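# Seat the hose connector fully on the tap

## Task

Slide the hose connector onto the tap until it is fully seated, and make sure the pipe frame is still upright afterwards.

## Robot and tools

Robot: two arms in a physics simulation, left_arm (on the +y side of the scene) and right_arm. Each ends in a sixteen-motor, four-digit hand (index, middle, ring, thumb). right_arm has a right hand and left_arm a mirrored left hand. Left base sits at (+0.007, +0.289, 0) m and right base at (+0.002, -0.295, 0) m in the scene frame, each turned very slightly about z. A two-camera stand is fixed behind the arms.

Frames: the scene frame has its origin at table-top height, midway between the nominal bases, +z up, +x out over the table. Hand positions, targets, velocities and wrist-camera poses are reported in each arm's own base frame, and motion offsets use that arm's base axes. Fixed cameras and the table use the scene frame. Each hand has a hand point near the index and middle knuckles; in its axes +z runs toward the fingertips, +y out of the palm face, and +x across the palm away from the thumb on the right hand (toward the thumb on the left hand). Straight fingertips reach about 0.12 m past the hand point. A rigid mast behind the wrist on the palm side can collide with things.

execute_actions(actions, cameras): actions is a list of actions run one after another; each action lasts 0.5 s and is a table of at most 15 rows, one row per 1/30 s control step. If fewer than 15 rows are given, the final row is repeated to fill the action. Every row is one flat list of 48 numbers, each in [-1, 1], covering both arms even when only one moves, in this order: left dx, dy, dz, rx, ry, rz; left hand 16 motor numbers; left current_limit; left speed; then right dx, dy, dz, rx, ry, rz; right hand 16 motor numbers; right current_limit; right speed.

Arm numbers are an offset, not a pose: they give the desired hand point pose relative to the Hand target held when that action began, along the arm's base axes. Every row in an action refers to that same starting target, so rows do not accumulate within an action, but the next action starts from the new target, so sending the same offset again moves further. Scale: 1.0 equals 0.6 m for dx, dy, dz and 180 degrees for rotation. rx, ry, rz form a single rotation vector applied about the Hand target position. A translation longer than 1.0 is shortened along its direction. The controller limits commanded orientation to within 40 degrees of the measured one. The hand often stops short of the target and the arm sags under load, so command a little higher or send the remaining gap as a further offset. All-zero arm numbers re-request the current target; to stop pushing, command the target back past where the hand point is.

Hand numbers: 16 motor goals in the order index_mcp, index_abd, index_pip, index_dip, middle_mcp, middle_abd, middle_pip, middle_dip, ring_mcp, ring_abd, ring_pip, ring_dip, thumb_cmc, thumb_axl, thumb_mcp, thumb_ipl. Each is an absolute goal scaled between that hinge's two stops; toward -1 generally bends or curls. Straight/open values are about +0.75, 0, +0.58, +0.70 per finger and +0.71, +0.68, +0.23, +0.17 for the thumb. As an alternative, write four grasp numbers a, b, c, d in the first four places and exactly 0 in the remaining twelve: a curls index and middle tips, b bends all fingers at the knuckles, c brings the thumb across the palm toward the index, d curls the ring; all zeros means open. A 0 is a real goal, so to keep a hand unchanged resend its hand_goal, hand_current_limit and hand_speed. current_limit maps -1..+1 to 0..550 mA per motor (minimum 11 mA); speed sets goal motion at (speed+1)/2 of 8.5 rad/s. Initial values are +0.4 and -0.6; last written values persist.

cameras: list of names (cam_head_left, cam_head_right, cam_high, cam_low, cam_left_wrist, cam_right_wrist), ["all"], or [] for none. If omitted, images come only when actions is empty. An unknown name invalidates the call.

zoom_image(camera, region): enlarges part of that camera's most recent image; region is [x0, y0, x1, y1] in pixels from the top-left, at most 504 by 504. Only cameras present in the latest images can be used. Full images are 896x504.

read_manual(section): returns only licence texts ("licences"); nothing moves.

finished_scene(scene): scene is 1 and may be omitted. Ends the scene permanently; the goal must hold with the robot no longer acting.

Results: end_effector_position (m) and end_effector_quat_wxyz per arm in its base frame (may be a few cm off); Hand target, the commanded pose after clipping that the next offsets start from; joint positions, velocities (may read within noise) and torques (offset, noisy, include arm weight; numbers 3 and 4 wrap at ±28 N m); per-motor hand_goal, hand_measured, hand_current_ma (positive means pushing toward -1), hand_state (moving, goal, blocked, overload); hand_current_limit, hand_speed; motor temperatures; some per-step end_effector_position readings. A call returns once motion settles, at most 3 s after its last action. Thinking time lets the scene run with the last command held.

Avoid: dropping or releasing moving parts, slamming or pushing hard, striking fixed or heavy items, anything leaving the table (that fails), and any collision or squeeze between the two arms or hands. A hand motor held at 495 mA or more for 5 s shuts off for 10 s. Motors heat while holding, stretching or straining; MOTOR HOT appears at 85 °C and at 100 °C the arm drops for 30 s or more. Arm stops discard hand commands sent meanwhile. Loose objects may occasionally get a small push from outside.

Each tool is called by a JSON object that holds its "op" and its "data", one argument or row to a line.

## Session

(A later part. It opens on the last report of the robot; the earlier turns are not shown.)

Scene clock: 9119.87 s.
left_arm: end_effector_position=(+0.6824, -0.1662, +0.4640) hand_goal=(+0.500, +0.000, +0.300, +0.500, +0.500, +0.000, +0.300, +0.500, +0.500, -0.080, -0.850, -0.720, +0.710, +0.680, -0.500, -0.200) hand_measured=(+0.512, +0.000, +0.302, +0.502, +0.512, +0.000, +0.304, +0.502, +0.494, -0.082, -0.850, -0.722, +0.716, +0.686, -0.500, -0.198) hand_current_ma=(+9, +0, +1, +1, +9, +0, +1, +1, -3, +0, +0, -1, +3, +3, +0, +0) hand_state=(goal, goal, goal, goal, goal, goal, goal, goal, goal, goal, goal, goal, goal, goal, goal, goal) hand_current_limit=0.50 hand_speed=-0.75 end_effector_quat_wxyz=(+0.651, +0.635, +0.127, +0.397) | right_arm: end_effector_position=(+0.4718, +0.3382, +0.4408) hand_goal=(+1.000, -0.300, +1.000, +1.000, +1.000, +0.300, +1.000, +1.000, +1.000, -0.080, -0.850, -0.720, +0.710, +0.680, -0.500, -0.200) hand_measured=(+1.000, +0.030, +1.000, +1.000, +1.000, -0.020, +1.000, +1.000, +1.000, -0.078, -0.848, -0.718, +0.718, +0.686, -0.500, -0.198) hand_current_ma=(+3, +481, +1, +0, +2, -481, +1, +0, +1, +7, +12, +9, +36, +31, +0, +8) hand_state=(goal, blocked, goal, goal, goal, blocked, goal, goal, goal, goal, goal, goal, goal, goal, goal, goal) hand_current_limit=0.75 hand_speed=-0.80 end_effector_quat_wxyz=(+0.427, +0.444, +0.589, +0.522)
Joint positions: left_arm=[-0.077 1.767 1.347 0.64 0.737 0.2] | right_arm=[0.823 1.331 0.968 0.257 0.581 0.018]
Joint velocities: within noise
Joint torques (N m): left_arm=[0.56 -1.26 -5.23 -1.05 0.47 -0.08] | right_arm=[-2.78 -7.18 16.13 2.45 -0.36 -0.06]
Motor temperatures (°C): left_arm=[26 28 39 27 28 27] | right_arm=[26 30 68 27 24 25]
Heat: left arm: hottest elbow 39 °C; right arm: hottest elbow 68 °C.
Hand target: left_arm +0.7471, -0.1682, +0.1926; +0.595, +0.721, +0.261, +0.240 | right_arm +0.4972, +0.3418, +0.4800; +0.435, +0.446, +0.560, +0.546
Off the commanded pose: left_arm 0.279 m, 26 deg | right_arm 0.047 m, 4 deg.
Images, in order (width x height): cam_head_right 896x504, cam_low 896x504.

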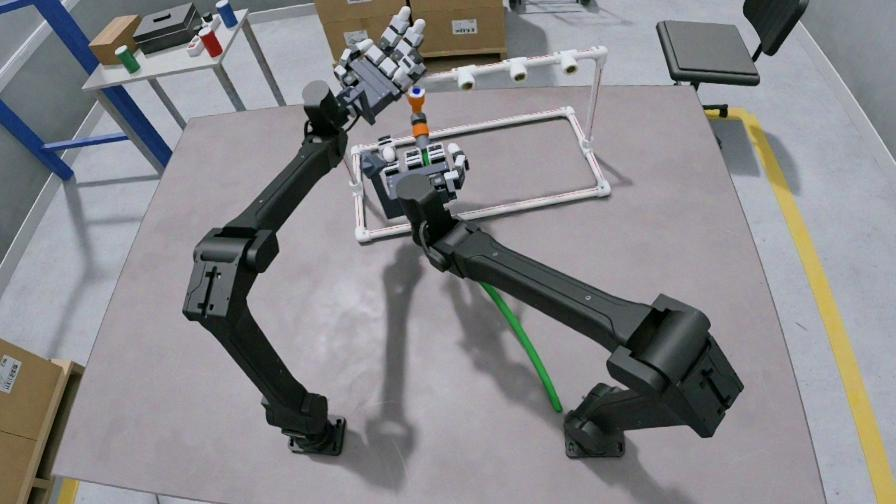

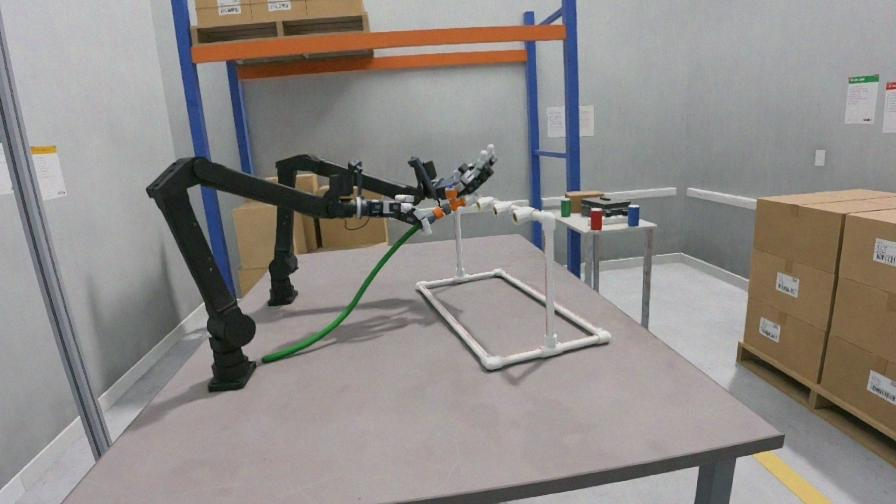

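{"op": "execute_actions", "data": {
  "actions": [
    [[0,0,0,0,0,0, 0.5,0.0,0.3,0.5, 0.5,0.0,0.3,0.5, 0.5,-0.08,-0.85,-0.72, 0.71,0.68,-0.5,-0.2, 0.5,-0.75, 0.018,0.004,0.001,0,0,0, 1.0,-0.30,1.0,1.0, 1.0,0.30,1.0,1.0, 1.0,-0.08,-0.85,-0.72, 0.71,0.68,-0.5,-0.2, 0.75,-0.8]]
  ],
  "cameras": ["cam_high","cam_right_wrist","cam_low"]
}}

{"op": "zoom_image", "data": {
  "camera": "cam_right_wrist",
  "region": [280, 0, 480, 200]
}}

{"op": "zoom_image", "data": {
  "camera": "cam_low",
  "region": [390, 170, 480, 250]
}}

Scene clock: 9135.57 s.
left_arm: end_effector_position=(+0.6790, -0.1660, +0.4599) hand_goal=(+0.500, +0.000, +0.300, +0.500, +0.500, +0.000, +0.300, +0.500, +0.500, -0.080, -0.850, -0.720, +0.710, +0.680, -0.500, -0.200) hand_measured=(+0.512, +0.000, +0.302, +0.502, +0.512, +0.000, +0.304, +0.502, +0.452, -0.082, -0.850, -0.722, +0.716, +0.686, -0.500, -0.198) hand_current_ma=(+9, +0, +1, +1, +9, +0, +1, +1, -80, +0, +0, -1, +3, +3, +0, +0) hand_state=(goal, goal, goal, goal, goal, goal, goal, goal, blocked, goal, goal, goal, goal, goal, goal, goal) hand_current_limit=0.50 hand_speed=-0.75 end_effector_quat_wxyz=(+0.651, +0.634, +0.126, +0.397) | right_arm: end_effector_position=(+0.4798, +0.3402, +0.4413) hand_goal=(+1.000, -0.300, +1.000, +1.000, +1.000, +0.300, +1.000, +1.000, +1.000, -0.080, -0.850, -0.720, +0.710, +0.680, -0.500, -0.200) hand_measured=(+1.000, +0.030, +1.000, +1.000, +1.000, -0.020, +1.000, +1.000, +1.000, -0.078, -0.848, -0.718, +0.718, +0.686, -0.500, -0.198) hand_current_ma=(+3, +481, +1, +0, +2, -481, +1, +0, +1, +7, +12, +9, +36, +31, +0, +8) hand_state=(goal, blocked, goal, goal, goal, blocked, goal, goal, goal, goal, goal, goal, goal, goal, goal, goal) hand_current_limit=0.75 hand_speed=-0.80 end_effector_quat_wxyz=(+0.427, +0.444, +0.589, +0.522)
Joint positions: left_arm=[-0.077 1.764 1.331 0.657 0.737 0.2] | right_arm=[0.813 1.35 0.986 0.257 0.572 0.018]
Joint torques (N m): left_arm=[1.03 -1.44 -4.45 -1.48 0.45 -0.08] | right_arm=[-2.96 -7.12 16.49 2.45 -0.5 -0.07]
Motor temperatures (°C): left_arm=[26 28 39 27 28 27] | right_arm=[26 30 68 27 24 25]
Heat: left arm: hottest elbow 39 °C; right arm: hottest elbow 68 °C.
Hand target: left_arm +0.7471, -0.1682, +0.1925; +0.595, +0.721, +0.261, +0.240 | right_arm +0.5079, +0.3443, +0.4807; +0.435, +0.446, +0.560, +0.546
Off the commanded pose: left_arm 0.276 m, 27 deg | right_arm 0.049 m, 4 deg.
Step readings (end_effector_position of left_arm | right_arm):
0: (+0.6824, -0.1662, +0.4640) | (+0.4718, +0.3382, +0.4408)
1: (+0.6824, -0.1662, +0.4640) | (+0.4718, +0.3382, +0.4408)
2: (+0.6824, -0.1662, +0.4640) | (+0.4718, +0.3383, +0.4413)
4: (+0.6825, -0.1661, +0.4640) | (+0.4721, +0.3386, +0.4411)
8: (+0.6805, -0.1661, +0.4616) | (+0.4764, +0.3392, +0.4412)
15: (+0.6793, -0.1660, +0.4599) | (+0.4798, +0.3402, +0.4413)
camera_calibration:
cam_right_wrist: T_world_to_cam=[[0.195022, -0.717538, 0.66866, -0.11717], [-0.662674, -0.599001, -0.449511, 0.672704], [0.723069, -0.355439, -0.592312, 0.163916], [0, 0, 0, 1]] pos_world=[0.350112, 0.377139, 0.477824]
Images, in order (width x height): cam_high 896x504, cam_low 896x504, cam_right_wrist 896x504.

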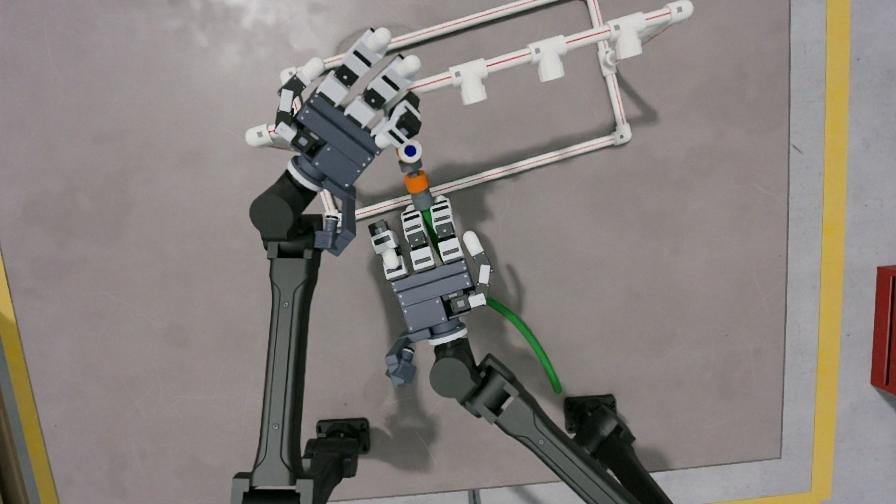

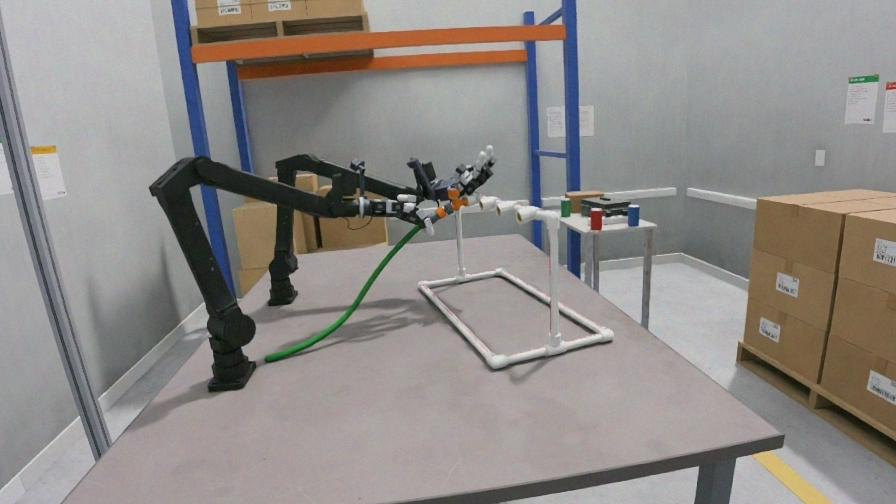

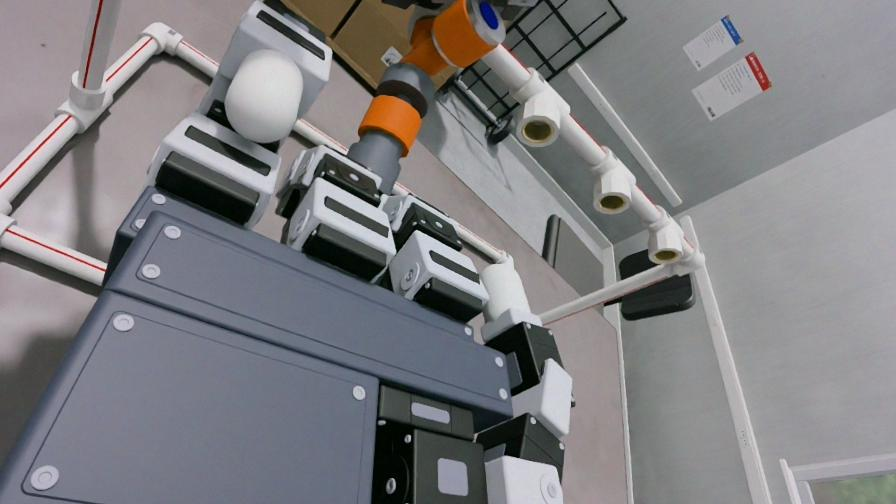

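Scaled by 2.520.

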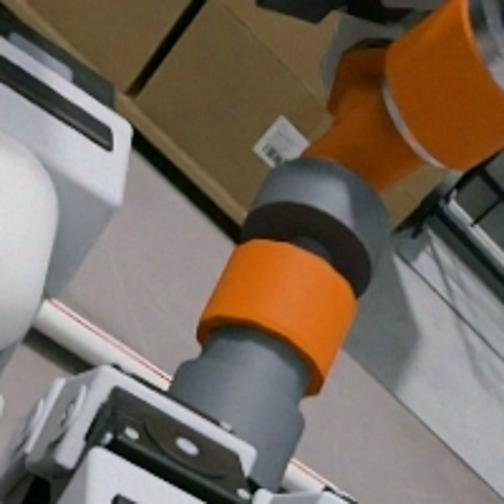

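Scaled by 5.600.

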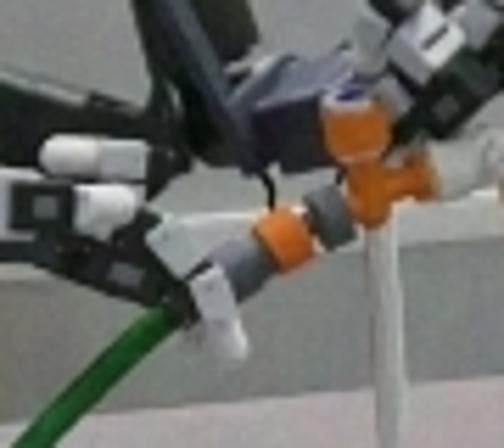

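{"op": "execute_actions", "data": {
  "actions": [
    [[-0.03,0,0.12,0,0,0, 0.5,0.0,0.3,0.5, 0.5,0.0,0.3,0.5, 0.5,-0.08,-0.85,-0.72, 0.71,0.68,-0.5,-0.2, 0.5,-0.75, -0.01,-0.002,0,0,0,0, 1.0,-0.30,1.0,1.0, 1.0,0.30,1.0,1.0, 1.0,-0.08,-0.85,-0.72, 0.71,0.68,-0.5,-0.2, 0.75,-0.8],[-0.06,0,0.24,0,0,0, 0.5,0.0,0.3,0.5, 0.5,0.0,0.3,0.5, 0.5,-0.08,-0.85,-0.72, 0.71,0.68,-0.5,-0.2, 0.5,-0.75, -0.015,-0.003,0,0,0,0, 1.0,-0.30,1.0,1.0, 1.0,0.30,1.0,1.0, 1.0,-0.08,-0.85,-0.72, 0.71,0.68,-0.5,-0.2, 0.75,-0.8],[-0.09,0,0.36,0,0,0, 0.5,0.0,0.3,0.5, 0.5,0.0,0.3,0.5, 0.5,-0.08,-0.85,-0.72, 0.71,0.68,-0.5,-0.2, 0.5,-0.75, -0.02,-0.004,0,0,0,0, 1.0,-0.30,1.0,1.0, 1.0,0.30,1.0,1.0, 1.0,-0.08,-0.85,-0.72, 0.71,0.68,-0.5,-0.2, 0.75,-0.8],[-0.11,0,0.44,0,0,0, 0.5,0.0,0.3,0.5, 0.5,0.0,0.3,0.5, 0.5,-0.08,-0.85,-0.72, 0.71,0.68,-0.5,-0.2, 0.5,-0.75, -0.02,-0.004,0,0,0,0, 1.0,-0.30,1.0,1.0, 1.0,0.30,1.0,1.0, 1.0,-0.08,-0.85,-0.72, 0.71,0.68,-0.5,-0.2, 0.75,-0.8]]
  ],
  "cameras": ["cam_high"]
}}

Scene clock: 9249.60 s.
left_arm: end_effector_position=(+0.6852, -0.1509, +0.4574) hand_goal=(+0.500, +0.000, +0.300, +0.500, +0.500, +0.000, +0.300, +0.500, +0.500, -0.080, -0.850, -0.720, +0.710, +0.680, -0.500, -0.200) hand_measured=(+0.490, -0.002, +0.302, +0.502, +0.498, -0.002, +0.304, +0.502, +0.496, -0.058, -0.854, -0.722, +0.716, +0.686, -0.500, -0.200) hand_current_ma=(-7, +0, +1, +1, +0, +0, +1, +1, -1, +16, -2, -1, +3, +3, +0, +0) hand_state=(goal, goal, goal, goal, goal, goal, goal, goal, goal, blocked, goal, goal, goal, goal, goal, goal) hand_current_limit=0.50 hand_speed=-0.75 end_effector_quat_wxyz=(+0.598, +0.706, +0.276, +0.261) | right_arm: end_effector_position=(+0.4798, +0.3399, +0.4413) hand_goal=(+1.000, -0.300, +1.000, +1.000, +1.000, +0.300, +1.000, +1.000, +1.000, -0.080, -0.850, -0.720, +0.710, +0.680, -0.500, -0.200) hand_measured=(+1.000, +0.030, +1.000, +1.000, +1.000, -0.020, +1.000, +1.000, +1.000, -0.078, -0.848, -0.718, +0.718, +0.686, -0.500, -0.198) hand_current_ma=(+2, +481, +1, +0, +2, -481, +1, +0, +1, +7, +12, +9, +36, +31, +0, +8) hand_state=(goal, blocked, goal, goal, goal, blocked, goal, goal, goal, goal, goal, goal, goal, goal, goal, goal) hand_current_limit=0.75 hand_speed=-0.80 end_effector_quat_wxyz=(+0.428, +0.445, +0.589, +0.522)
Joint positions: left_arm=[-0.062 1.596 1.348 0.048 0.715 0.17] | right_arm=[0.813 1.35 0.986 0.257 0.574 0.018]
Joint torques (N m): left_arm=[-0.73 -14.1 11.59 0.59 1.34 0.22] | right_arm=[-1.96 -8.64 15.06 2.33 -0.04 -0.05]
Motor temperatures (°C): left_arm=[26 28 38 27 29 27] | right_arm=[26 30 81 27 25 25]
Heat: left arm: hottest elbow 38 °C; right arm: hottest elbow 81 °C.
Hand target: left_arm +0.6812, -0.1680, +0.4565; +0.595, +0.721, +0.261, +0.240 | right_arm +0.4959, +0.3420, +0.4806; +0.434, +0.446, +0.561, +0.546
Off the commanded pose: left_arm 0.018 m, 3 deg | right_arm 0.043 m, 4 deg.
Step readings (end_effector_position of left_arm | right_arm):
0: (+0.6789, -0.1660, +0.4600) | (+0.4798, +0.3402, +0.4413)
1: (+0.6788, -0.1659, +0.4602) | (+0.4798, +0.3402, +0.4413)
2: (+0.6785, -0.1658, +0.4610) | (+0.4798, +0.3402, +0.4413)
4: (+0.6799, -0.1648, +0.4626) | (+0.4798, +0.3400, +0.4413)
8: (+0.6806, -0.1579, +0.4623) | (+0.4798, +0.3399, +0.4413)
15: (+0.6835, -0.1505, +0.4571) | (+0.4798, +0.3399, +0.4413)
Images, in order (width x height): cam_high 896x504.

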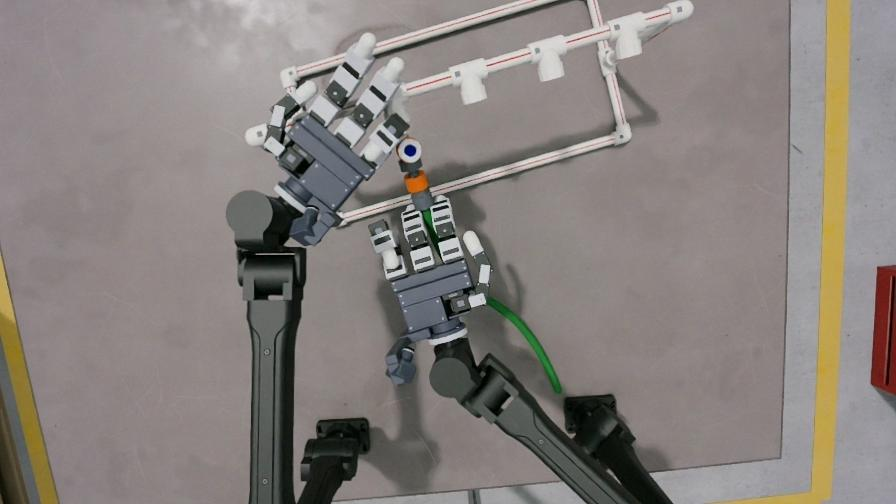

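{"op": "execute_actions", "data": {
  "actions": [
    [[0,0,0.05,0,0,0, 0.5,0.0,0.3,0.5, 0.5,0.0,0.3,0.5, 0.5,-0.08,-0.85,-0.72, 0.71,0.68,-0.5,-0.2, 0.5,-0.75, -0.005,-0.001,-0.02,0,0,0, 1.0,-0.30,1.0,1.0, 1.0,0.30,1.0,1.0, 1.0,-0.08,-0.85,-0.72, 0.71,0.68,-0.5,-0.2, 0.75,-0.8],[0,0,0.10,0,0,0, 0.5,0.0,0.3,0.5, 0.5,0.0,0.3,0.5, 0.5,-0.08,-0.85,-0.72, 0.71,0.68,-0.5,-0.2, 0.5,-0.75, -0.01,-0.002,-0.04,0,0,0, 1.0,-0.30,1.0,1.0, 1.0,0.30,1.0,1.0, 1.0,-0.08,-0.85,-0.72, 0.71,0.68,-0.5,-0.2, 0.75,-0.8],[0,0,0.15,0,0,0, 0.5,0.0,0.3,0.5, 0.5,0.0,0.3,0.5, 0.5,-0.08,-0.85,-0.72, 0.71,0.68,-0.5,-0.2, 0.5,-0.75, -0.01,-0.002,-0.04,0,0,0, 1.0,-0.30,1.0,1.0, 1.0,0.30,1.0,1.0, 1.0,-0.08,-0.85,-0.72, 0.71,0.68,-0.5,-0.2, 0.75,-0.8]]
  ],
  "cameras": ["cam_high"]
}}

Scene clock: 9262.73 s.
left_arm: end_effector_position=(+0.6924, -0.1503, +0.4769) hand_goal=(+0.500, +0.000, +0.300, +0.500, +0.500, +0.000, +0.300, +0.500, +0.500, -0.080, -0.850, -0.720, +0.710, +0.680, -0.500, -0.200) hand_measured=(+0.508, -0.002, +0.302, +0.502, +0.508, -0.002, +0.304, +0.502, +0.508, -0.076, -0.854, -0.722, +0.716, +0.686, -0.500, -0.200) hand_current_ma=(+5, +0, +1, +1, +5, +0, +1, +1, +5, +1, -1, -1, +3, +3, +0, +0) hand_state=(goal, goal, goal, goal, goal, goal, goal, goal, goal, goal, goal, goal, goal, goal, goal, goal) hand_current_limit=0.50 hand_speed=-0.75 end_effector_quat_wxyz=(+0.574, +0.728, +0.307, +0.216) | right_arm: end_effector_position=(+0.4814, +0.3399, +0.4410) hand_goal=(+1.000, -0.300, +1.000, +1.000, +1.000, +0.300, +1.000, +1.000, +1.000, -0.080, -0.850, -0.720, +0.710, +0.680, -0.500, -0.200) hand_measured=(+1.000, +0.030, +1.000, +1.000, +1.000, -0.020, +1.000, +1.000, +1.000, -0.078, -0.848, -0.718, +0.718, +0.686, -0.500, -0.198) hand_current_ma=(+3, +481, +2, +0, +2, -481, +1, +0, +1, +7, +12, +9, +36, +31, +0, +8) hand_state=(goal, blocked, goal, goal, goal, blocked, goal, goal, goal, goal, goal, goal, goal, goal, goal, goal) hand_current_limit=0.75 hand_speed=-0.80 end_effector_quat_wxyz=(+0.431, +0.447, +0.580, +0.528)
Joint positions: left_arm=[-0.057 1.585 1.467 -0.22 0.726 0.189] | right_arm=[0.813 1.363 0.986 0.291 0.582 0.019]
Joint torques (N m): left_arm=[-0.67 -16.67 17.18 1.5 1.09 0.15] | right_arm=[-1.49 -8.64 11.56 3.38 -0.13 -0.04]
Motor temperatures (°C): left_arm=[26 28 40 27 30 27] | right_arm=[26 30 81 27 25 25]
Heat: left arm: hottest elbow 40 °C; right arm: hottest elbow 81 °C.
Hand target: left_arm +0.6810, -0.1681, +0.5465; +0.595, +0.721, +0.261, +0.240 | right_arm +0.4899, +0.3407, +0.4565; +0.434, +0.446, +0.561, +0.546
Off the commanded pose: left_arm 0.073 m, 7 deg | right_arm 0.018 m, 3 deg.
Step readings (end_effector_position of left_arm | right_arm):
0: (+0.6852, -0.1509, +0.4574) | (+0.4798, +0.3399, +0.4413)
1: (+0.6853, -0.1509, +0.4574) | (+0.4798, +0.3399, +0.4413)
2: (+0.6856, -0.1511, +0.4581) | (+0.4798, +0.3399, +0.4413)
4: (+0.6876, -0.1513, +0.4599) | (+0.4798, +0.3397, +0.4418)
8: (+0.6905, -0.1503, +0.4639) | (+0.4807, +0.3396, +0.4415)
15: (+0.6930, -0.1495, +0.4718) | (+0.4813, +0.3399, +0.4411)
Images, in order (width x height): cam_high 896x504.

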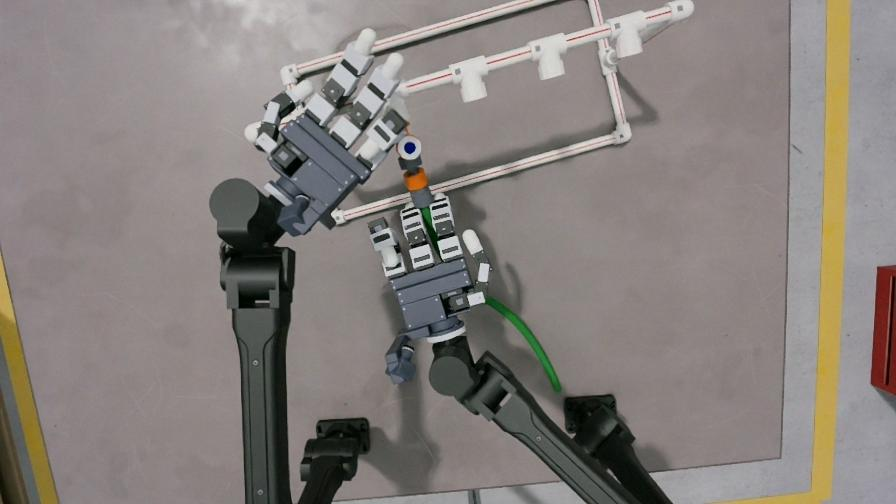

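{"op": "execute_actions", "data": {
  "actions": [
    [[0.02,0.0,0.12,0,0,0, 0.5,0.0,0.3,0.5, 0.5,0.0,0.3,0.5, 0.5,-0.08,-0.85,-0.72, 0.71,0.68,-0.5,-0.2, 0.5,-0.75, 0,0,0,0,0,0, 1.0,-0.30,1.0,1.0, 1.0,0.30,1.0,1.0, 1.0,-0.08,-0.85,-0.72, 0.71,0.68,-0.5,-0.2, 0.75,-0.8]],
    [[0.0,0.0,0.0,0,0,0, 0.5,0.0,0.3,0.5, 0.5,0.0,0.3,0.5, 0.5,-0.08,-0.85,-0.72, 0.71,0.68,-0.5,-0.2, 0.5,-0.75, 0,0,0,0,0,0, 1.0,-0.30,1.0,1.0, 1.0,0.30,1.0,1.0, 1.0,-0.08,-0.85,-0.72, 0.71,0.68,-0.5,-0.2, 0.75,-0.8]]
  ],
  "cameras": ["cam_high"]
}}

Scene clock: 9288.33 s.
left_arm: end_effector_position=(+0.6997, -0.1609, +0.5698) hand_goal=(+0.500, +0.000, +0.300, +0.500, +0.500, +0.000, +0.300, +0.500, +0.500, -0.080, -0.850, -0.720, +0.710, +0.680, -0.500, -0.200) hand_measured=(+0.510, -0.002, +0.302, +0.502, +0.510, -0.002, +0.304, +0.502, +0.508, -0.076, -0.854, -0.722, +0.716, +0.686, -0.500, -0.200) hand_current_ma=(+7, +0, +1, +1, +7, +0, +1, +1, +5, +1, -1, -1, +3, +3, +0, +0) hand_state=(goal, goal, goal, goal, goal, goal, goal, goal, goal, goal, goal, goal, goal, goal, goal, goal) hand_current_limit=0.50 hand_speed=-0.75 end_effector_quat_wxyz=(+0.583, +0.728, +0.291, +0.214) | right_arm: end_effector_position=(+0.4818, +0.3402, +0.4409) hand_goal=(+1.000, -0.300, +1.000, +1.000, +1.000, +0.300, +1.000, +1.000, +1.000, -0.080, -0.850, -0.720, +0.710, +0.680, -0.500, -0.200) hand_measured=(+1.000, +0.030, +1.000, +1.000, +1.000, -0.020, +1.000, +1.000, +1.000, -0.078, -0.848, -0.718, +0.718, +0.686, -0.500, -0.198) hand_current_ma=(+2, +481, +1, +0, +2, -481, +1, +0, +1, +7, +12, +9, +36, +31, +0, +8) hand_state=(goal, blocked, goal, goal, goal, blocked, goal, goal, goal, goal, goal, goal, goal, goal, goal, goal) hand_current_limit=0.75 hand_speed=-0.80 end_effector_quat_wxyz=(+0.431, +0.447, +0.578, +0.529)
Joint positions: left_arm=[-0.067 1.616 1.733 -0.434 0.747 0.19] | right_arm=[0.813 1.367 0.986 0.3 0.582 0.019]
Joint torques (N m): left_arm=[-0.03 -14.92 16.81 1.91 0.32 0.16] | right_arm=[-1.49 -8.94 11.55 3.1 -0.12 -0.04]
Motor temperatures (°C): left_arm=[26 32 46 27 31 27] | right_arm=[26 30 74 27 25 25]
Heat: left arm: hottest elbow 46 °C; right arm: hottest elbow 74 °C.
Hand target: left_arm +0.6932, -0.1681, +0.6184; +0.595, +0.721, +0.261, +0.240 | right_arm +0.4899, +0.3407, +0.4566; +0.435, +0.446, +0.560, +0.546
Off the commanded pose: left_arm 0.050 m, 5 deg | right_arm 0.018 m, 3 deg.
Step readings (end_effector_position of left_arm | right_arm):
0: (+0.6924, -0.1504, +0.4772) | (+0.4814, +0.3399, +0.4410)
1: (+0.6924, -0.1504, +0.4775) | (+0.4814, +0.3399, +0.4410)
2: (+0.6928, -0.1504, +0.4787) | (+0.4814, +0.3399, +0.4410)
4: (+0.6939, -0.1508, +0.4853) | (+0.4814, +0.3398, +0.4411)
8: (+0.6919, -0.1555, +0.5241) | (+0.4817, +0.3402, +0.4408)
15: (+0.6855, -0.1597, +0.5816) | (+0.4818, +0.3402, +0.4409)
16: (+0.6850, -0.1599, +0.5848) | (+0.4818, +0.3402, +0.4409)
17: (+0.6850, -0.1599, +0.5871) | (+0.4818, +0.3402, +0.4409)
19: (+0.6860, -0.1600, +0.5892) | (+0.4818, +0.3402, +0.4409)
23: (+0.6910, -0.1603, +0.5848) | (+0.4818, +0.3402, +0.4409)
30: (+0.6994, -0.1609, +0.5704) | (+0.4818, +0.3402, +0.4409)
Images, in order (width x height): cam_high 896x504.

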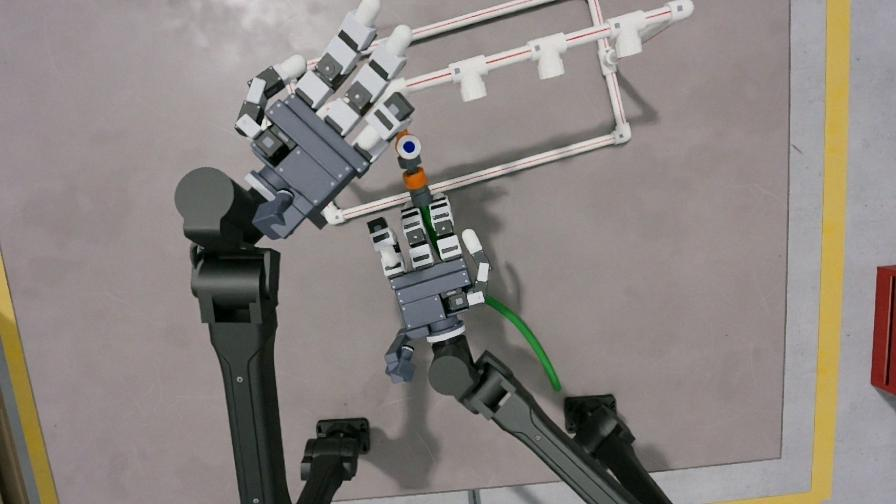

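{"op": "execute_actions", "data": {
  "actions": [
    [[0.0,0.0,0.02,0,0,0.08, 0.5,0.0,0.3,0.5, 0.5,0.0,0.3,0.5, 0.5,-0.08,-0.85,-0.72, 0.71,0.68,-0.5,-0.2, 0.5,-0.75, 0,0,0,0,0,0, 1.0,-0.30,1.0,1.0, 1.0,0.30,1.0,1.0, 1.0,-0.08,-0.85,-0.72, 0.71,0.68,-0.5,-0.2, 0.75,-0.8],[0.0,0.0,0.04,0,0,0.155, 0.5,0.0,0.3,0.5, 0.5,0.0,0.3,0.5, 0.5,-0.08,-0.85,-0.72, 0.71,0.68,-0.5,-0.2, 0.5,-0.75, 0,0,0,0,0,0, 1.0,-0.30,1.0,1.0, 1.0,0.30,1.0,1.0, 1.0,-0.08,-0.85,-0.72, 0.71,0.68,-0.5,-0.2, 0.75,-0.8]],
    [[0.0,0.0,0.02,0,0,0.08, 0.5,0.0,0.3,0.5, 0.5,0.0,0.3,0.5, 0.5,-0.08,-0.85,-0.72, 0.71,0.68,-0.5,-0.2, 0.5,-0.75, 0,0,0,0,0,0, 1.0,-0.30,1.0,1.0, 1.0,0.30,1.0,1.0, 1.0,-0.08,-0.85,-0.72, 0.71,0.68,-0.5,-0.2, 0.75,-0.8],[0.0,0.0,0.02,0,0,0.155, 0.5,0.0,0.3,0.5, 0.5,0.0,0.3,0.5, 0.5,-0.08,-0.85,-0.72, 0.71,0.68,-0.5,-0.2, 0.5,-0.75, 0,0,0,0,0,0, 1.0,-0.30,1.0,1.0, 1.0,0.30,1.0,1.0, 1.0,-0.08,-0.85,-0.72, 0.71,0.68,-0.5,-0.2, 0.75,-0.8]]
  ],
  "cameras": ["cam_high","cam_low"]
}}

Scene clock: 9311.37 s.
left_arm: end_effector_position=(+0.6974, -0.1758, +0.6052) hand_goal=(+0.500, +0.000, +0.300, +0.500, +0.500, +0.000, +0.300, +0.500, +0.500, -0.080, -0.850, -0.720, +0.710, +0.680, -0.500, -0.200) hand_measured=(+0.510, -0.002, +0.302, +0.502, +0.510, -0.002, +0.304, +0.502, +0.508, -0.078, -0.854, -0.722, +0.716, +0.686, -0.500, -0.200) hand_current_ma=(+7, +0, +1, +1, +7, +0, +1, +1, +5, +0, -1, -1, +3, +3, +0, +0) hand_state=(goal, goal, goal, goal, goal, goal, goal, goal, goal, goal, goal, goal, goal, goal, goal, goal) hand_current_limit=0.50 hand_speed=-0.75 end_effector_quat_wxyz=(+0.386, +0.545, +0.567, +0.483) | right_arm: end_effector_position=(+0.4818, +0.3402, +0.4409) hand_goal=(+1.000, -0.300, +1.000, +1.000, +1.000, +0.300, +1.000, +1.000, +1.000, -0.080, -0.850, -0.720, +0.710, +0.680, -0.500, -0.200) hand_measured=(+1.000, +0.030, +1.000, +1.000, +1.000, -0.020, +1.000, +1.000, +1.000, -0.078, -0.848, -0.718, +0.718, +0.686, -0.500, -0.198) hand_current_ma=(+2, +481, +1, +0, +2, -481, +1, +0, +1, +7, +12, +9, +36, +31, +0, +8) hand_state=(goal, blocked, goal, goal, goal, blocked, goal, goal, goal, goal, goal, goal, goal, goal, goal, goal) hand_current_limit=0.75 hand_speed=-0.80 end_effector_quat_wxyz=(+0.431, +0.447, +0.578, +0.529)
Joint positions: left_arm=[-0.397 1.624 1.827 -0.478 -0.512 -0.045] | right_arm=[0.813 1.367 0.986 0.3 0.582 0.019]
Joint torques (N m): left_arm=[0.91 -15.27 17.48 1.96 -0.31 -0.18] | right_arm=[-1.44 -9 11.56 3.11 -0.12 -0.04]
Motor temperatures (°C): left_arm=[26 32 58 27 29 27] | right_arm=[26 30 71 27 24 25]
Heat: left arm: hottest elbow 58 °C; right arm: hottest elbow 71 °C.
Hand target: left_arm +0.6931, -0.1681, +0.6544; +0.413, +0.515, +0.568, +0.491 | right_arm +0.4899, +0.3407, +0.4566; +0.435, +0.446, +0.560, +0.546
Off the commanded pose: left_arm 0.050 m, 5 deg | right_arm 0.018 m, 3 deg.
Step readings (end_effector_position of left_arm | right_arm):
0: (+0.6997, -0.1609, +0.5698) | (+0.4818, +0.3402, +0.4409)
1: (+0.7004, -0.1604, +0.5696) | (+0.4818, +0.3402, +0.4409)
2: (+0.7041, -0.1574, +0.5691) | (+0.4818, +0.3402, +0.4409)
4: (+0.7167, -0.1456, +0.5695) | (+0.4818, +0.3402, +0.4409)
8: (+0.7147, -0.1406, +0.5874) | (+0.4818, +0.3402, +0.4409)
15: (+0.6896, -0.1744, +0.6158) | (+0.4818, +0.3402, +0.4409)
16: (+0.6895, -0.1751, +0.6158) | (+0.4818, +0.3402, +0.4409)
17: (+0.6911, -0.1706, +0.6151) | (+0.4818, +0.3402, +0.4409)
19: (+0.6934, -0.1534, +0.6135) | (+0.4818, +0.3402, +0.4409)
23: (+0.6902, -0.1439, +0.6118) | (+0.4818, +0.3402, +0.4409)
30: (+0.6948, -0.1770, +0.6063) | (+0.4818, +0.3402, +0.4409)
Images, in order (width x height): cam_high 896x504, cam_low 896x504.

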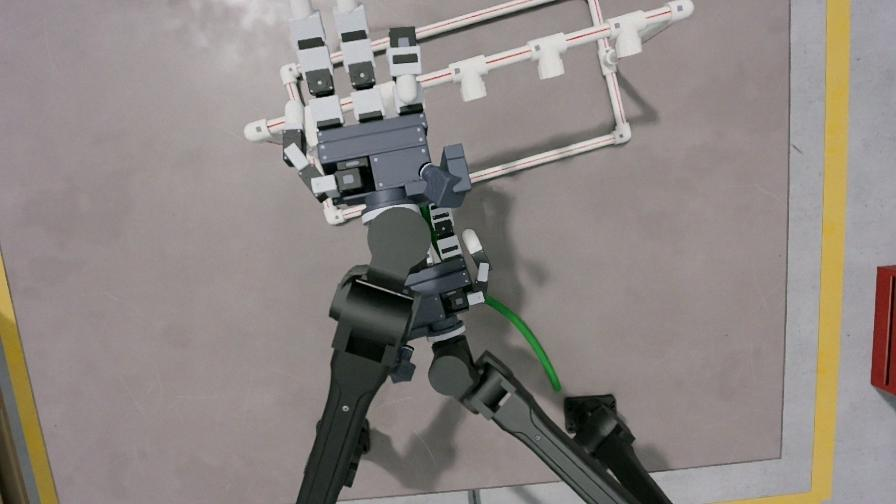

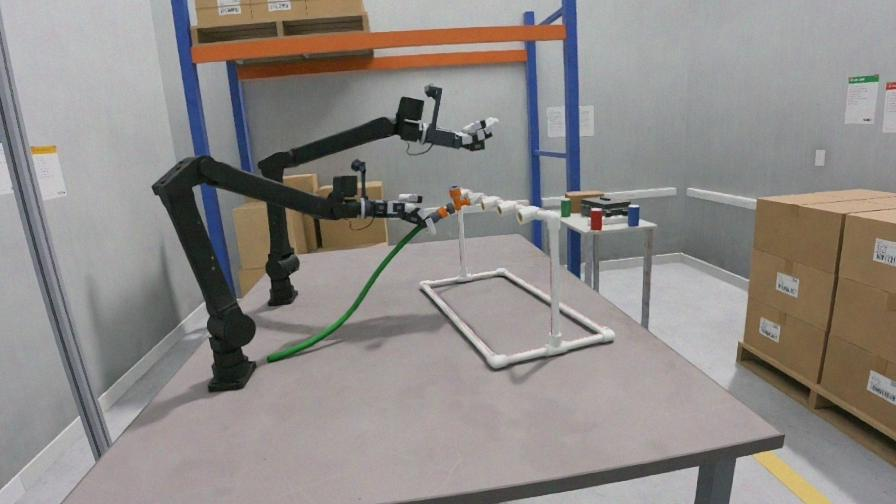

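{"op": "execute_actions", "data": {
  "actions": [
    [[0.04,0.003,-0.02,-0.0089,0.038,0.0063, 0.5,0.0,0.3,0.5, 0.5,0.0,0.3,0.5, 0.5,-0.08,-0.85,-0.72, 0.71,0.68,-0.5,-0.2, 0.5,-0.75, 0,0,0,0,0,0, 1.0,-0.30,1.0,1.0, 1.0,0.30,1.0,1.0, 1.0,-0.08,-0.85,-0.72, 0.71,0.68,-0.5,-0.2, 0.75,-0.8],[0.08,0.006,-0.03,-0.0178,0.0756,0.0125, 0.5,0.0,0.3,0.5, 0.5,0.0,0.3,0.5, 0.5,-0.08,-0.85,-0.72, 0.71,0.68,-0.5,-0.2, 0.5,-0.75, 0,0,0,0,0,0, 1.0,-0.30,1.0,1.0, 1.0,0.30,1.0,1.0, 1.0,-0.08,-0.85,-0.72, 0.71,0.68,-0.5,-0.2, 0.75,-0.8],[0.12,0.008,-0.04,-0.0223,0.0945,0.0157, 0.5,0.0,0.3,0.5, 0.5,0.0,0.3,0.5, 0.5,-0.08,-0.85,-0.72, 0.71,0.68,-0.5,-0.2, 0.5,-0.75, 0,0,0,0,0,0, 1.0,-0.30,1.0,1.0, 1.0,0.30,1.0,1.0, 1.0,-0.08,-0.85,-0.72, 0.71,0.68,-0.5,-0.2, 0.75,-0.8]],
    [[0.04,0.003,-0.02,-0.0089,0.038,0.0063, 0.5,0.0,0.3,0.5, 0.5,0.0,0.3,0.5, 0.5,-0.08,-0.85,-0.72, 0.71,0.68,-0.5,-0.2, 0.5,-0.75, 0,0,0,0,0,0, 1.0,-0.30,1.0,1.0, 1.0,0.30,1.0,1.0, 1.0,-0.08,-0.85,-0.72, 0.71,0.68,-0.5,-0.2, 0.75,-0.8],[0.08,0.005,-0.03,-0.0178,0.0756,0.0125, 0.5,0.0,0.3,0.5, 0.5,0.0,0.3,0.5, 0.5,-0.08,-0.85,-0.72, 0.71,0.68,-0.5,-0.2, 0.5,-0.75, 0,0,0,0,0,0, 1.0,-0.30,1.0,1.0, 1.0,0.30,1.0,1.0, 1.0,-0.08,-0.85,-0.72, 0.71,0.68,-0.5,-0.2, 0.75,-0.8],[0.12,0.007,-0.05,-0.0223,0.0945,0.0157, 0.5,0.0,0.3,0.5, 0.5,0.0,0.3,0.5, 0.5,-0.08,-0.85,-0.72, 0.71,0.68,-0.5,-0.2, 0.5,-0.75, 0,0,0,0,0,0, 1.0,-0.30,1.0,1.0, 1.0,0.30,1.0,1.0, 1.0,-0.08,-0.85,-0.72, 0.71,0.68,-0.5,-0.2, 0.75,-0.8]]
  ],
  "cameras": ["cam_high","cam_low"]
}}

Scene clock: 9366.37 s.
left_arm: end_effector_position=(+0.8464, -0.1630, +0.5520) hand_goal=(+0.500, +0.000, +0.300, +0.500, +0.500, +0.000, +0.300, +0.500, +0.500, -0.080, -0.850, -0.720, +0.710, +0.680, -0.500, -0.200) hand_measured=(+0.510, -0.002, +0.302, +0.502, +0.510, -0.002, +0.304, +0.502, +0.508, -0.078, -0.852, -0.722, +0.716, +0.686, -0.500, -0.200) hand_current_ma=(+7, +0, +1, +1, +7, +0, +1, +1, +5, +0, -1, -1, +3, +3, +0, +0) hand_state=(goal, goal, goal, goal, goal, goal, goal, goal, goal, goal, goal, goal, goal, goal, goal, goal) hand_current_limit=0.50 hand_speed=-0.75 end_effector_quat_wxyz=(+0.334, +0.590, +0.634, +0.371) | right_arm: end_effector_position=(+0.4818, +0.3402, +0.4409) hand_goal=(+1.000, -0.300, +1.000, +1.000, +1.000, +0.300, +1.000, +1.000, +1.000, -0.080, -0.850, -0.720, +0.710, +0.680, -0.500, -0.200) hand_measured=(+1.000, +0.030, +1.000, +1.000, +1.000, -0.020, +1.000, +1.000, +1.000, -0.078, -0.848, -0.718, +0.718, +0.686, -0.500, -0.198) hand_current_ma=(+2, +481, +1, +0, +2, -481, +1, +0, +1, +7, +12, +9, +36, +31, +0, +8) hand_state=(goal, blocked, goal, goal, goal, blocked, goal, goal, goal, goal, goal, goal, goal, goal, goal, goal) hand_current_limit=0.75 hand_speed=-0.80 end_effector_quat_wxyz=(+0.431, +0.447, +0.578, +0.529)
Joint positions: left_arm=[-0.297 2.246 2.863 -1.174 -0.331 -0.183] | right_arm=[0.813 1.367 0.986 0.3 0.582 0.019]
Joint torques (N m): left_arm=[0.21 -21.25 14.74 2.02 -0.19 0.04] | right_arm=[-1.49 -9 11.56 3.1 -0.11 -0.05]
Motor temperatures (°C): left_arm=[26 31 62 27 29 27] | right_arm=[26 30 67 27 24 25]
Heat: left arm: hottest elbow 62 °C; right arm: hottest elbow 67 °C.
Hand target: left_arm +0.8370, -0.1593, +0.6006; +0.240, +0.578, +0.721, +0.298 | right_arm +0.4899, +0.3407, +0.4566; +0.435, +0.446, +0.560, +0.546
Off the commanded pose: left_arm 0.050 m, 17 deg | right_arm 0.018 m, 3 deg.
elbow stopped short (left arm): the move would have taken joint 3 (elbow) straighter than the controller allows.
Step readings (end_effector_position of left_arm | right_arm):
0: (+0.6974, -0.1757, +0.6052) | (+0.4818, +0.3402, +0.4409)
1: (+0.6974, -0.1757, +0.6054) | (+0.4818, +0.3402, +0.4409)
2: (+0.6981, -0.1757, +0.6047) | (+0.4818, +0.3402, +0.4409)
4: (+0.7055, -0.1755, +0.6049) | (+0.4818, +0.3402, +0.4409)
8: (+0.7327, -0.1770, +0.6090) | (+0.4818, +0.3402, +0.4409)
15: (+0.7675, -0.1698, +0.5813) | (+0.4818, +0.3402, +0.4409)
16: (+0.7701, -0.1701, +0.5782) | (+0.4818, +0.3402, +0.4409)
17: (+0.7733, -0.1713, +0.5750) | (+0.4818, +0.3402, +0.4409)
19: (+0.7828, -0.1740, +0.5736) | (+0.4818, +0.3402, +0.4409)
23: (+0.8069, -0.1782, +0.5767) | (+0.4818, +0.3402, +0.4409)
30: (+0.8392, -0.1661, +0.5548) | (+0.4818, +0.3402, +0.4409)
Images, in order (width x height): cam_high 896x504, cam_low 896x504.

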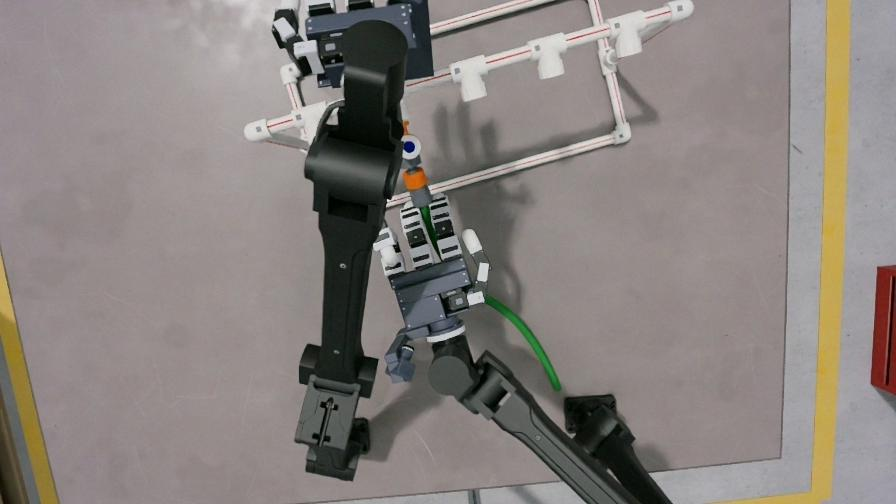

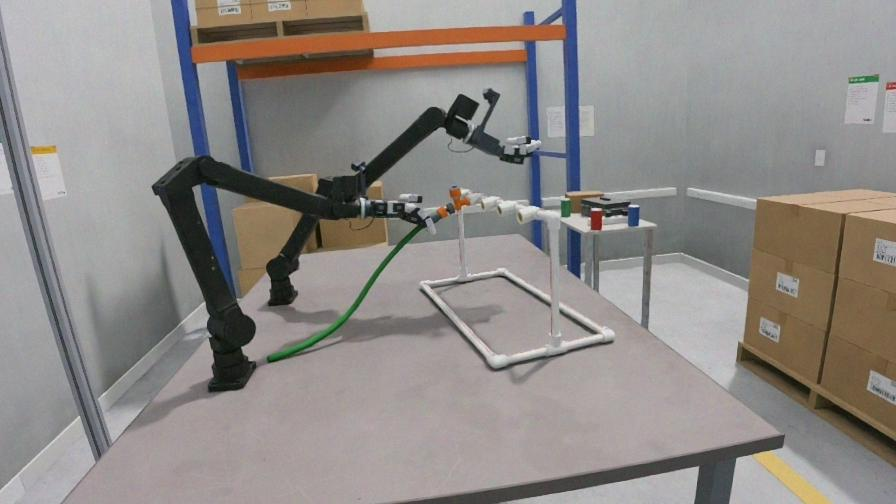

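{"op": "execute_actions", "data": {
  "actions": [
    [[0.0,0.0,-0.05,0,0,0, 0.5,0.0,0.3,0.5, 0.5,0.0,0.3,0.5, 0.5,-0.08,-0.85,-0.72, 0.71,0.68,-0.5,-0.2, 0.5,-0.75, 0,0,0,0,0,0, 1.0,-0.30,1.0,1.0, 1.0,0.30,1.0,1.0, 1.0,-0.08,-0.85,-0.72, 0.71,0.68,-0.5,-0.2, 0.75,-0.8],[0,0,-0.12,0,0,0, 0.5,0.0,0.3,0.5, 0.5,0.0,0.3,0.5, 0.5,-0.08,-0.85,-0.72, 0.71,0.68,-0.5,-0.2, 0.5,-0.75, 0,0,0,0,0,0, 1.0,-0.30,1.0,1.0, 1.0,0.30,1.0,1.0, 1.0,-0.08,-0.85,-0.72, 0.71,0.68,-0.5,-0.2, 0.75,-0.8]],
    [[0,0,-0.04,0,0,0, 0.5,0.0,0.3,0.5, 0.5,0.0,0.3,0.5, 0.5,-0.08,-0.85,-0.72, 0.71,0.68,-0.5,-0.2, 0.5,-0.75, 0,0,0,0,0,0, 1.0,-0.30,1.0,1.0, 1.0,0.30,1.0,1.0, 1.0,-0.08,-0.85,-0.72, 0.71,0.68,-0.5,-0.2, 0.75,-0.8]]
  ],
  "cameras": ["cam_high","cam_low"]
}}

{"op": "zoom_image", "data": {
  "camera": "cam_low",
  "region": [380, 80, 580, 250]
}}

Scene clock: 9381.13 s.
left_arm: end_effector_position=(+0.8442, -0.1537, +0.4710) hand_goal=(+0.500, +0.000, +0.300, +0.500, +0.500, +0.000, +0.300, +0.500, +0.500, -0.080, -0.850, -0.720, +0.710, +0.680, -0.500, -0.200) hand_measured=(+0.510, -0.002, +0.302, +0.502, +0.510, -0.002, +0.304, +0.502, +0.508, -0.078, -0.852, -0.722, +0.716, +0.686, -0.500, -0.200) hand_current_ma=(+7, +0, +1, +1, +7, +0, +1, +1, +5, +0, -1, -1, +3, +3, +0, +0) hand_state=(goal, goal, goal, goal, goal, goal, goal, goal, goal, goal, goal, goal, goal, goal, goal, goal) hand_current_limit=0.50 hand_speed=-0.75 end_effector_quat_wxyz=(+0.255, +0.595, +0.693, +0.317) | right_arm: end_effector_position=(+0.4818, +0.3402, +0.4409) hand_goal=(+1.000, -0.300, +1.000, +1.000, +1.000, +0.300, +1.000, +1.000, +1.000, -0.080, -0.850, -0.720, +0.710, +0.680, -0.500, -0.200) hand_measured=(+1.000, +0.030, +1.000, +1.000, +1.000, -0.020, +1.000, +1.000, +1.000, -0.078, -0.848, -0.718, +0.718, +0.686, -0.500, -0.198) hand_current_ma=(+2, +481, +1, +0, +2, -481, +1, +0, +1, +7, +12, +9, +36, +31, +0, +8) hand_state=(goal, blocked, goal, goal, goal, blocked, goal, goal, goal, goal, goal, goal, goal, goal, goal, goal) hand_current_limit=0.75 hand_speed=-0.80 end_effector_quat_wxyz=(+0.431, +0.447, +0.578, +0.529)
Joint positions: left_arm=[-0.302 2.292 2.863 -1.365 -0.355 -0.307] | right_arm=[0.813 1.367 0.986 0.3 0.582 0.019]
Joint torques (N m): left_arm=[0.44 -20.6 14.63 1.68 -0.45 -0.15] | right_arm=[-1.44 -8.94 11.56 3.08 -0.12 -0.04]
Motor temperatures (°C): left_arm=[26 33 59 27 29 27] | right_arm=[26 30 67 28 24 25]
Heat: left arm: hottest elbow 59 °C; right arm: hottest elbow 67 °C.
Hand target: left_arm +0.8371, -0.1591, +0.5046; +0.240, +0.578, +0.721, +0.298 | right_arm +0.4899, +0.3407, +0.4566; +0.435, +0.446, +0.560, +0.546
Off the commanded pose: left_arm 0.035 m, 5 deg | right_arm 0.018 m, 3 deg.
elbow stopped short (left arm): the move would have taken joint 3 (elbow) straighter than the controller allows.
Step readings (end_effector_position of left_arm | right_arm):
0: (+0.8464, -0.1630, +0.5520) | (+0.4818, +0.3402, +0.4409)
1: (+0.8464, -0.1630, +0.5520) | (+0.4818, +0.3402, +0.4409)
2: (+0.8462, -0.1629, +0.5513) | (+0.4818, +0.3402, +0.4409)
4: (+0.8443, -0.1600, +0.5452) | (+0.4818, +0.3402, +0.4409)
8: (+0.8415, -0.1550, +0.5263) | (+0.4818, +0.3402, +0.4409)
15: (+0.8472, -0.1549, +0.4945) | (+0.4818, +0.3402, +0.4409)
16: (+0.8478, -0.1553, +0.4916) | (+0.4818, +0.3402, +0.4409)
17: (+0.8481, -0.1551, +0.4887) | (+0.4818, +0.3402, +0.4409)
19: (+0.8473, -0.1550, +0.4827) | (+0.4818, +0.3402, +0.4409)
23: (+0.8459, -0.1542, +0.4750) | (+0.4818, +0.3402, +0.4409)
30: (+0.8446, -0.1541, +0.4716) | (+0.4818, +0.3402, +0.4409)
Images, in order (width x height): cam_high 896x504, cam_low 896x504.

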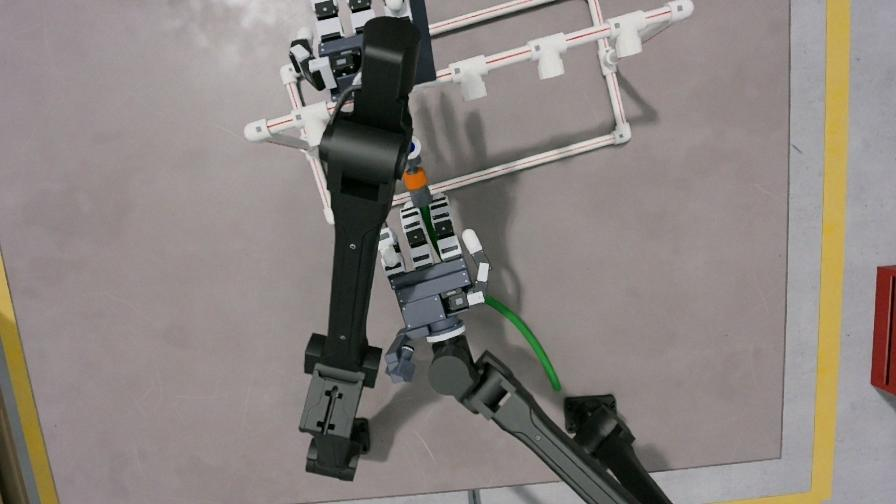

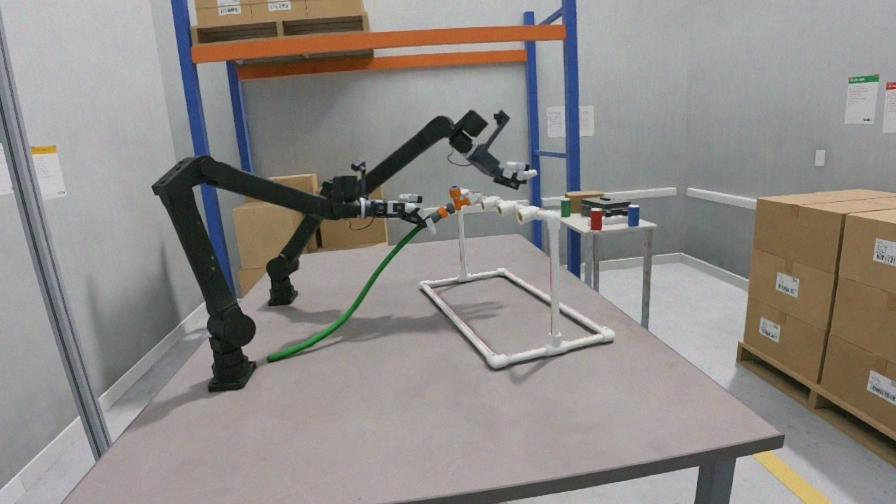

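Scaled by 2.520.

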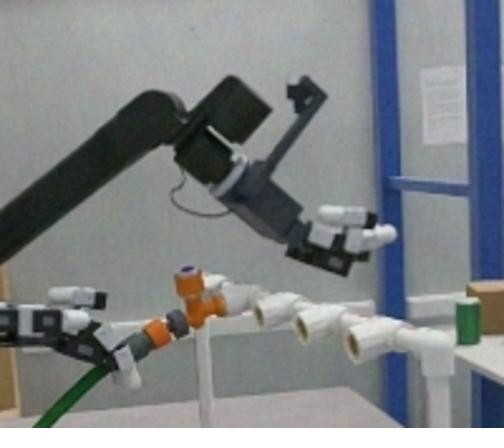

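{"op": "execute_actions", "data": {
  "actions": [
    [[-0.01,0,-0.03,0,0,0, 0.5,0.0,0.3,0.5, 0.5,0.0,0.3,0.5, 0.5,-0.08,-0.85,-0.72, 0.71,0.68,-0.5,-0.2, 0.5,-0.75, 0,0,0,0,0,0, 1.0,-0.30,1.0,1.0, 1.0,0.30,1.0,1.0, 1.0,-0.08,-0.85,-0.72, 0.71,0.68,-0.5,-0.2, 0.75,-0.8],[-0.02,0,-0.06,0,0,0, 0.5,0.0,0.3,0.5, 0.5,0.0,0.3,0.5, 0.5,-0.08,-0.85,-0.72, 0.71,0.68,-0.5,-0.2, 0.5,-0.75, 0,0,0,0,0,0, 1.0,-0.30,1.0,1.0, 1.0,0.30,1.0,1.0, 1.0,-0.08,-0.85,-0.72, 0.71,0.68,-0.5,-0.2, 0.75,-0.8]]
  ],
  "cameras": ["cam_low"]
}}

{"op": "zoom_image", "data": {
  "camera": "cam_low",
  "region": [380, 80, 580, 250]
}}

Scene clock: 9399.07 s.
left_arm: end_effector_position=(+0.8296, -0.1556, +0.4538) hand_goal=(+0.500, +0.000, +0.300, +0.500, +0.500, +0.000, +0.300, +0.500, +0.500, -0.080, -0.850, -0.720, +0.710, +0.680, -0.500, -0.200) hand_measured=(+0.510, -0.002, +0.302, +0.502, +0.510, -0.002, +0.304, +0.502, +0.508, -0.078, -0.852, -0.722, +0.716, +0.686, -0.500, -0.200) hand_current_ma=(+7, +0, +1, +1, +7, +0, +1, +1, +5, +0, +0, -1, +3, +3, +0, +0) hand_state=(goal, goal, goal, goal, goal, goal, goal, goal, goal, goal, goal, goal, goal, goal, goal, goal) hand_current_limit=0.50 hand_speed=-0.75 end_effector_quat_wxyz=(+0.229, +0.587, +0.717, +0.297) | right_arm: end_effector_position=(+0.4818, +0.3402, +0.4409) hand_goal=(+1.000, -0.300, +1.000, +1.000, +1.000, +0.300, +1.000, +1.000, +1.000, -0.080, -0.850, -0.720, +0.710, +0.680, -0.500, -0.200) hand_measured=(+1.000, +0.030, +1.000, +1.000, +1.000, -0.020, +1.000, +1.000, +1.000, -0.078, -0.848, -0.718, +0.718, +0.686, -0.500, -0.198) hand_current_ma=(+2, +481, +1, +0, +2, -481, +1, +0, +1, +7, +12, +9, +36, +31, +0, +8) hand_state=(goal, blocked, goal, goal, goal, blocked, goal, goal, goal, goal, goal, goal, goal, goal, goal, goal) hand_current_limit=0.75 hand_speed=-0.80 end_effector_quat_wxyz=(+0.431, +0.447, +0.578, +0.529)
Joint positions: left_arm=[-0.318 2.292 2.863 -1.451 -0.369 -0.383] | right_arm=[0.813 1.367 0.986 0.3 0.582 0.019]
Joint torques (N m): left_arm=[-0.15 -20.66 11.93 1.55 -0.53 -0.18] | right_arm=[-1.49 -8.88 11.54 3.1 -0.12 -0.04]
Motor temperatures (°C): left_arm=[26 33 57 27 29 27] | right_arm=[26 30 66 28 24 25]
Heat: left arm: hottest elbow 57 °C; right arm: hottest elbow 66 °C.
Hand target: left_arm +0.8251, -0.1593, +0.4685; +0.240, +0.578, +0.721, +0.298 | right_arm +0.4899, +0.3407, +0.4566; +0.435, +0.446, +0.560, +0.546
Off the commanded pose: left_arm 0.016 m, 2 deg | right_arm 0.018 m, 3 deg.
elbow stopped short (left arm): the move would have taken joint 3 (elbow) straighter than the controller allows.
Step readings (end_effector_position of left_arm | right_arm):
0: (+0.8442, -0.1536, +0.4710) | (+0.4818, +0.3402, +0.4409)
1: (+0.8442, -0.1536, +0.4709) | (+0.4818, +0.3402, +0.4409)
2: (+0.8435, -0.1536, +0.4701) | (+0.4818, +0.3402, +0.4409)
4: (+0.8407, -0.1536, +0.4670) | (+0.4818, +0.3402, +0.4409)
8: (+0.8358, -0.1522, +0.4606) | (+0.4818, +0.3402, +0.4409)
15: (+0.8314, -0.1541, +0.4555) | (+0.4818, +0.3402, +0.4409)
Images, in order (width x height): cam_low 896x504.

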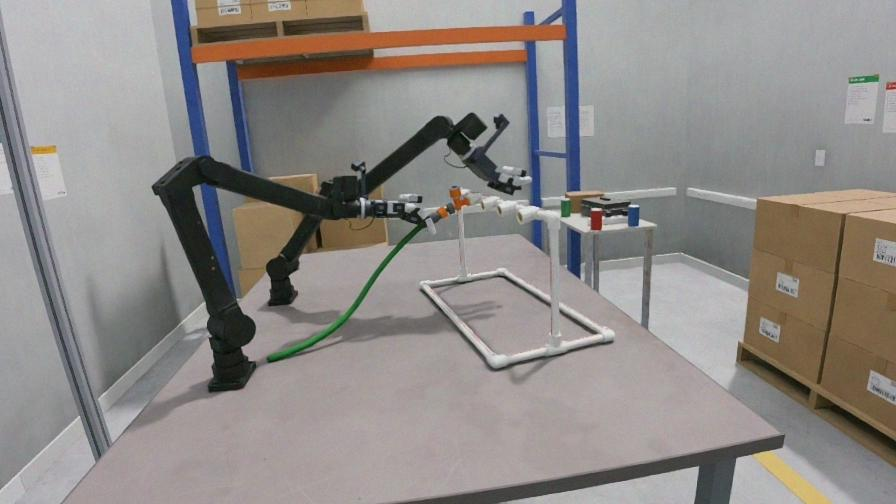

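Scaled by 2.520.

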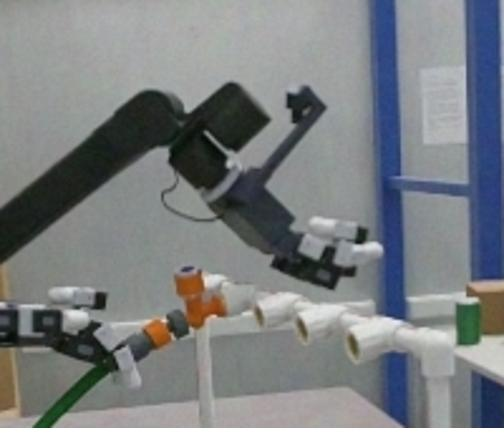

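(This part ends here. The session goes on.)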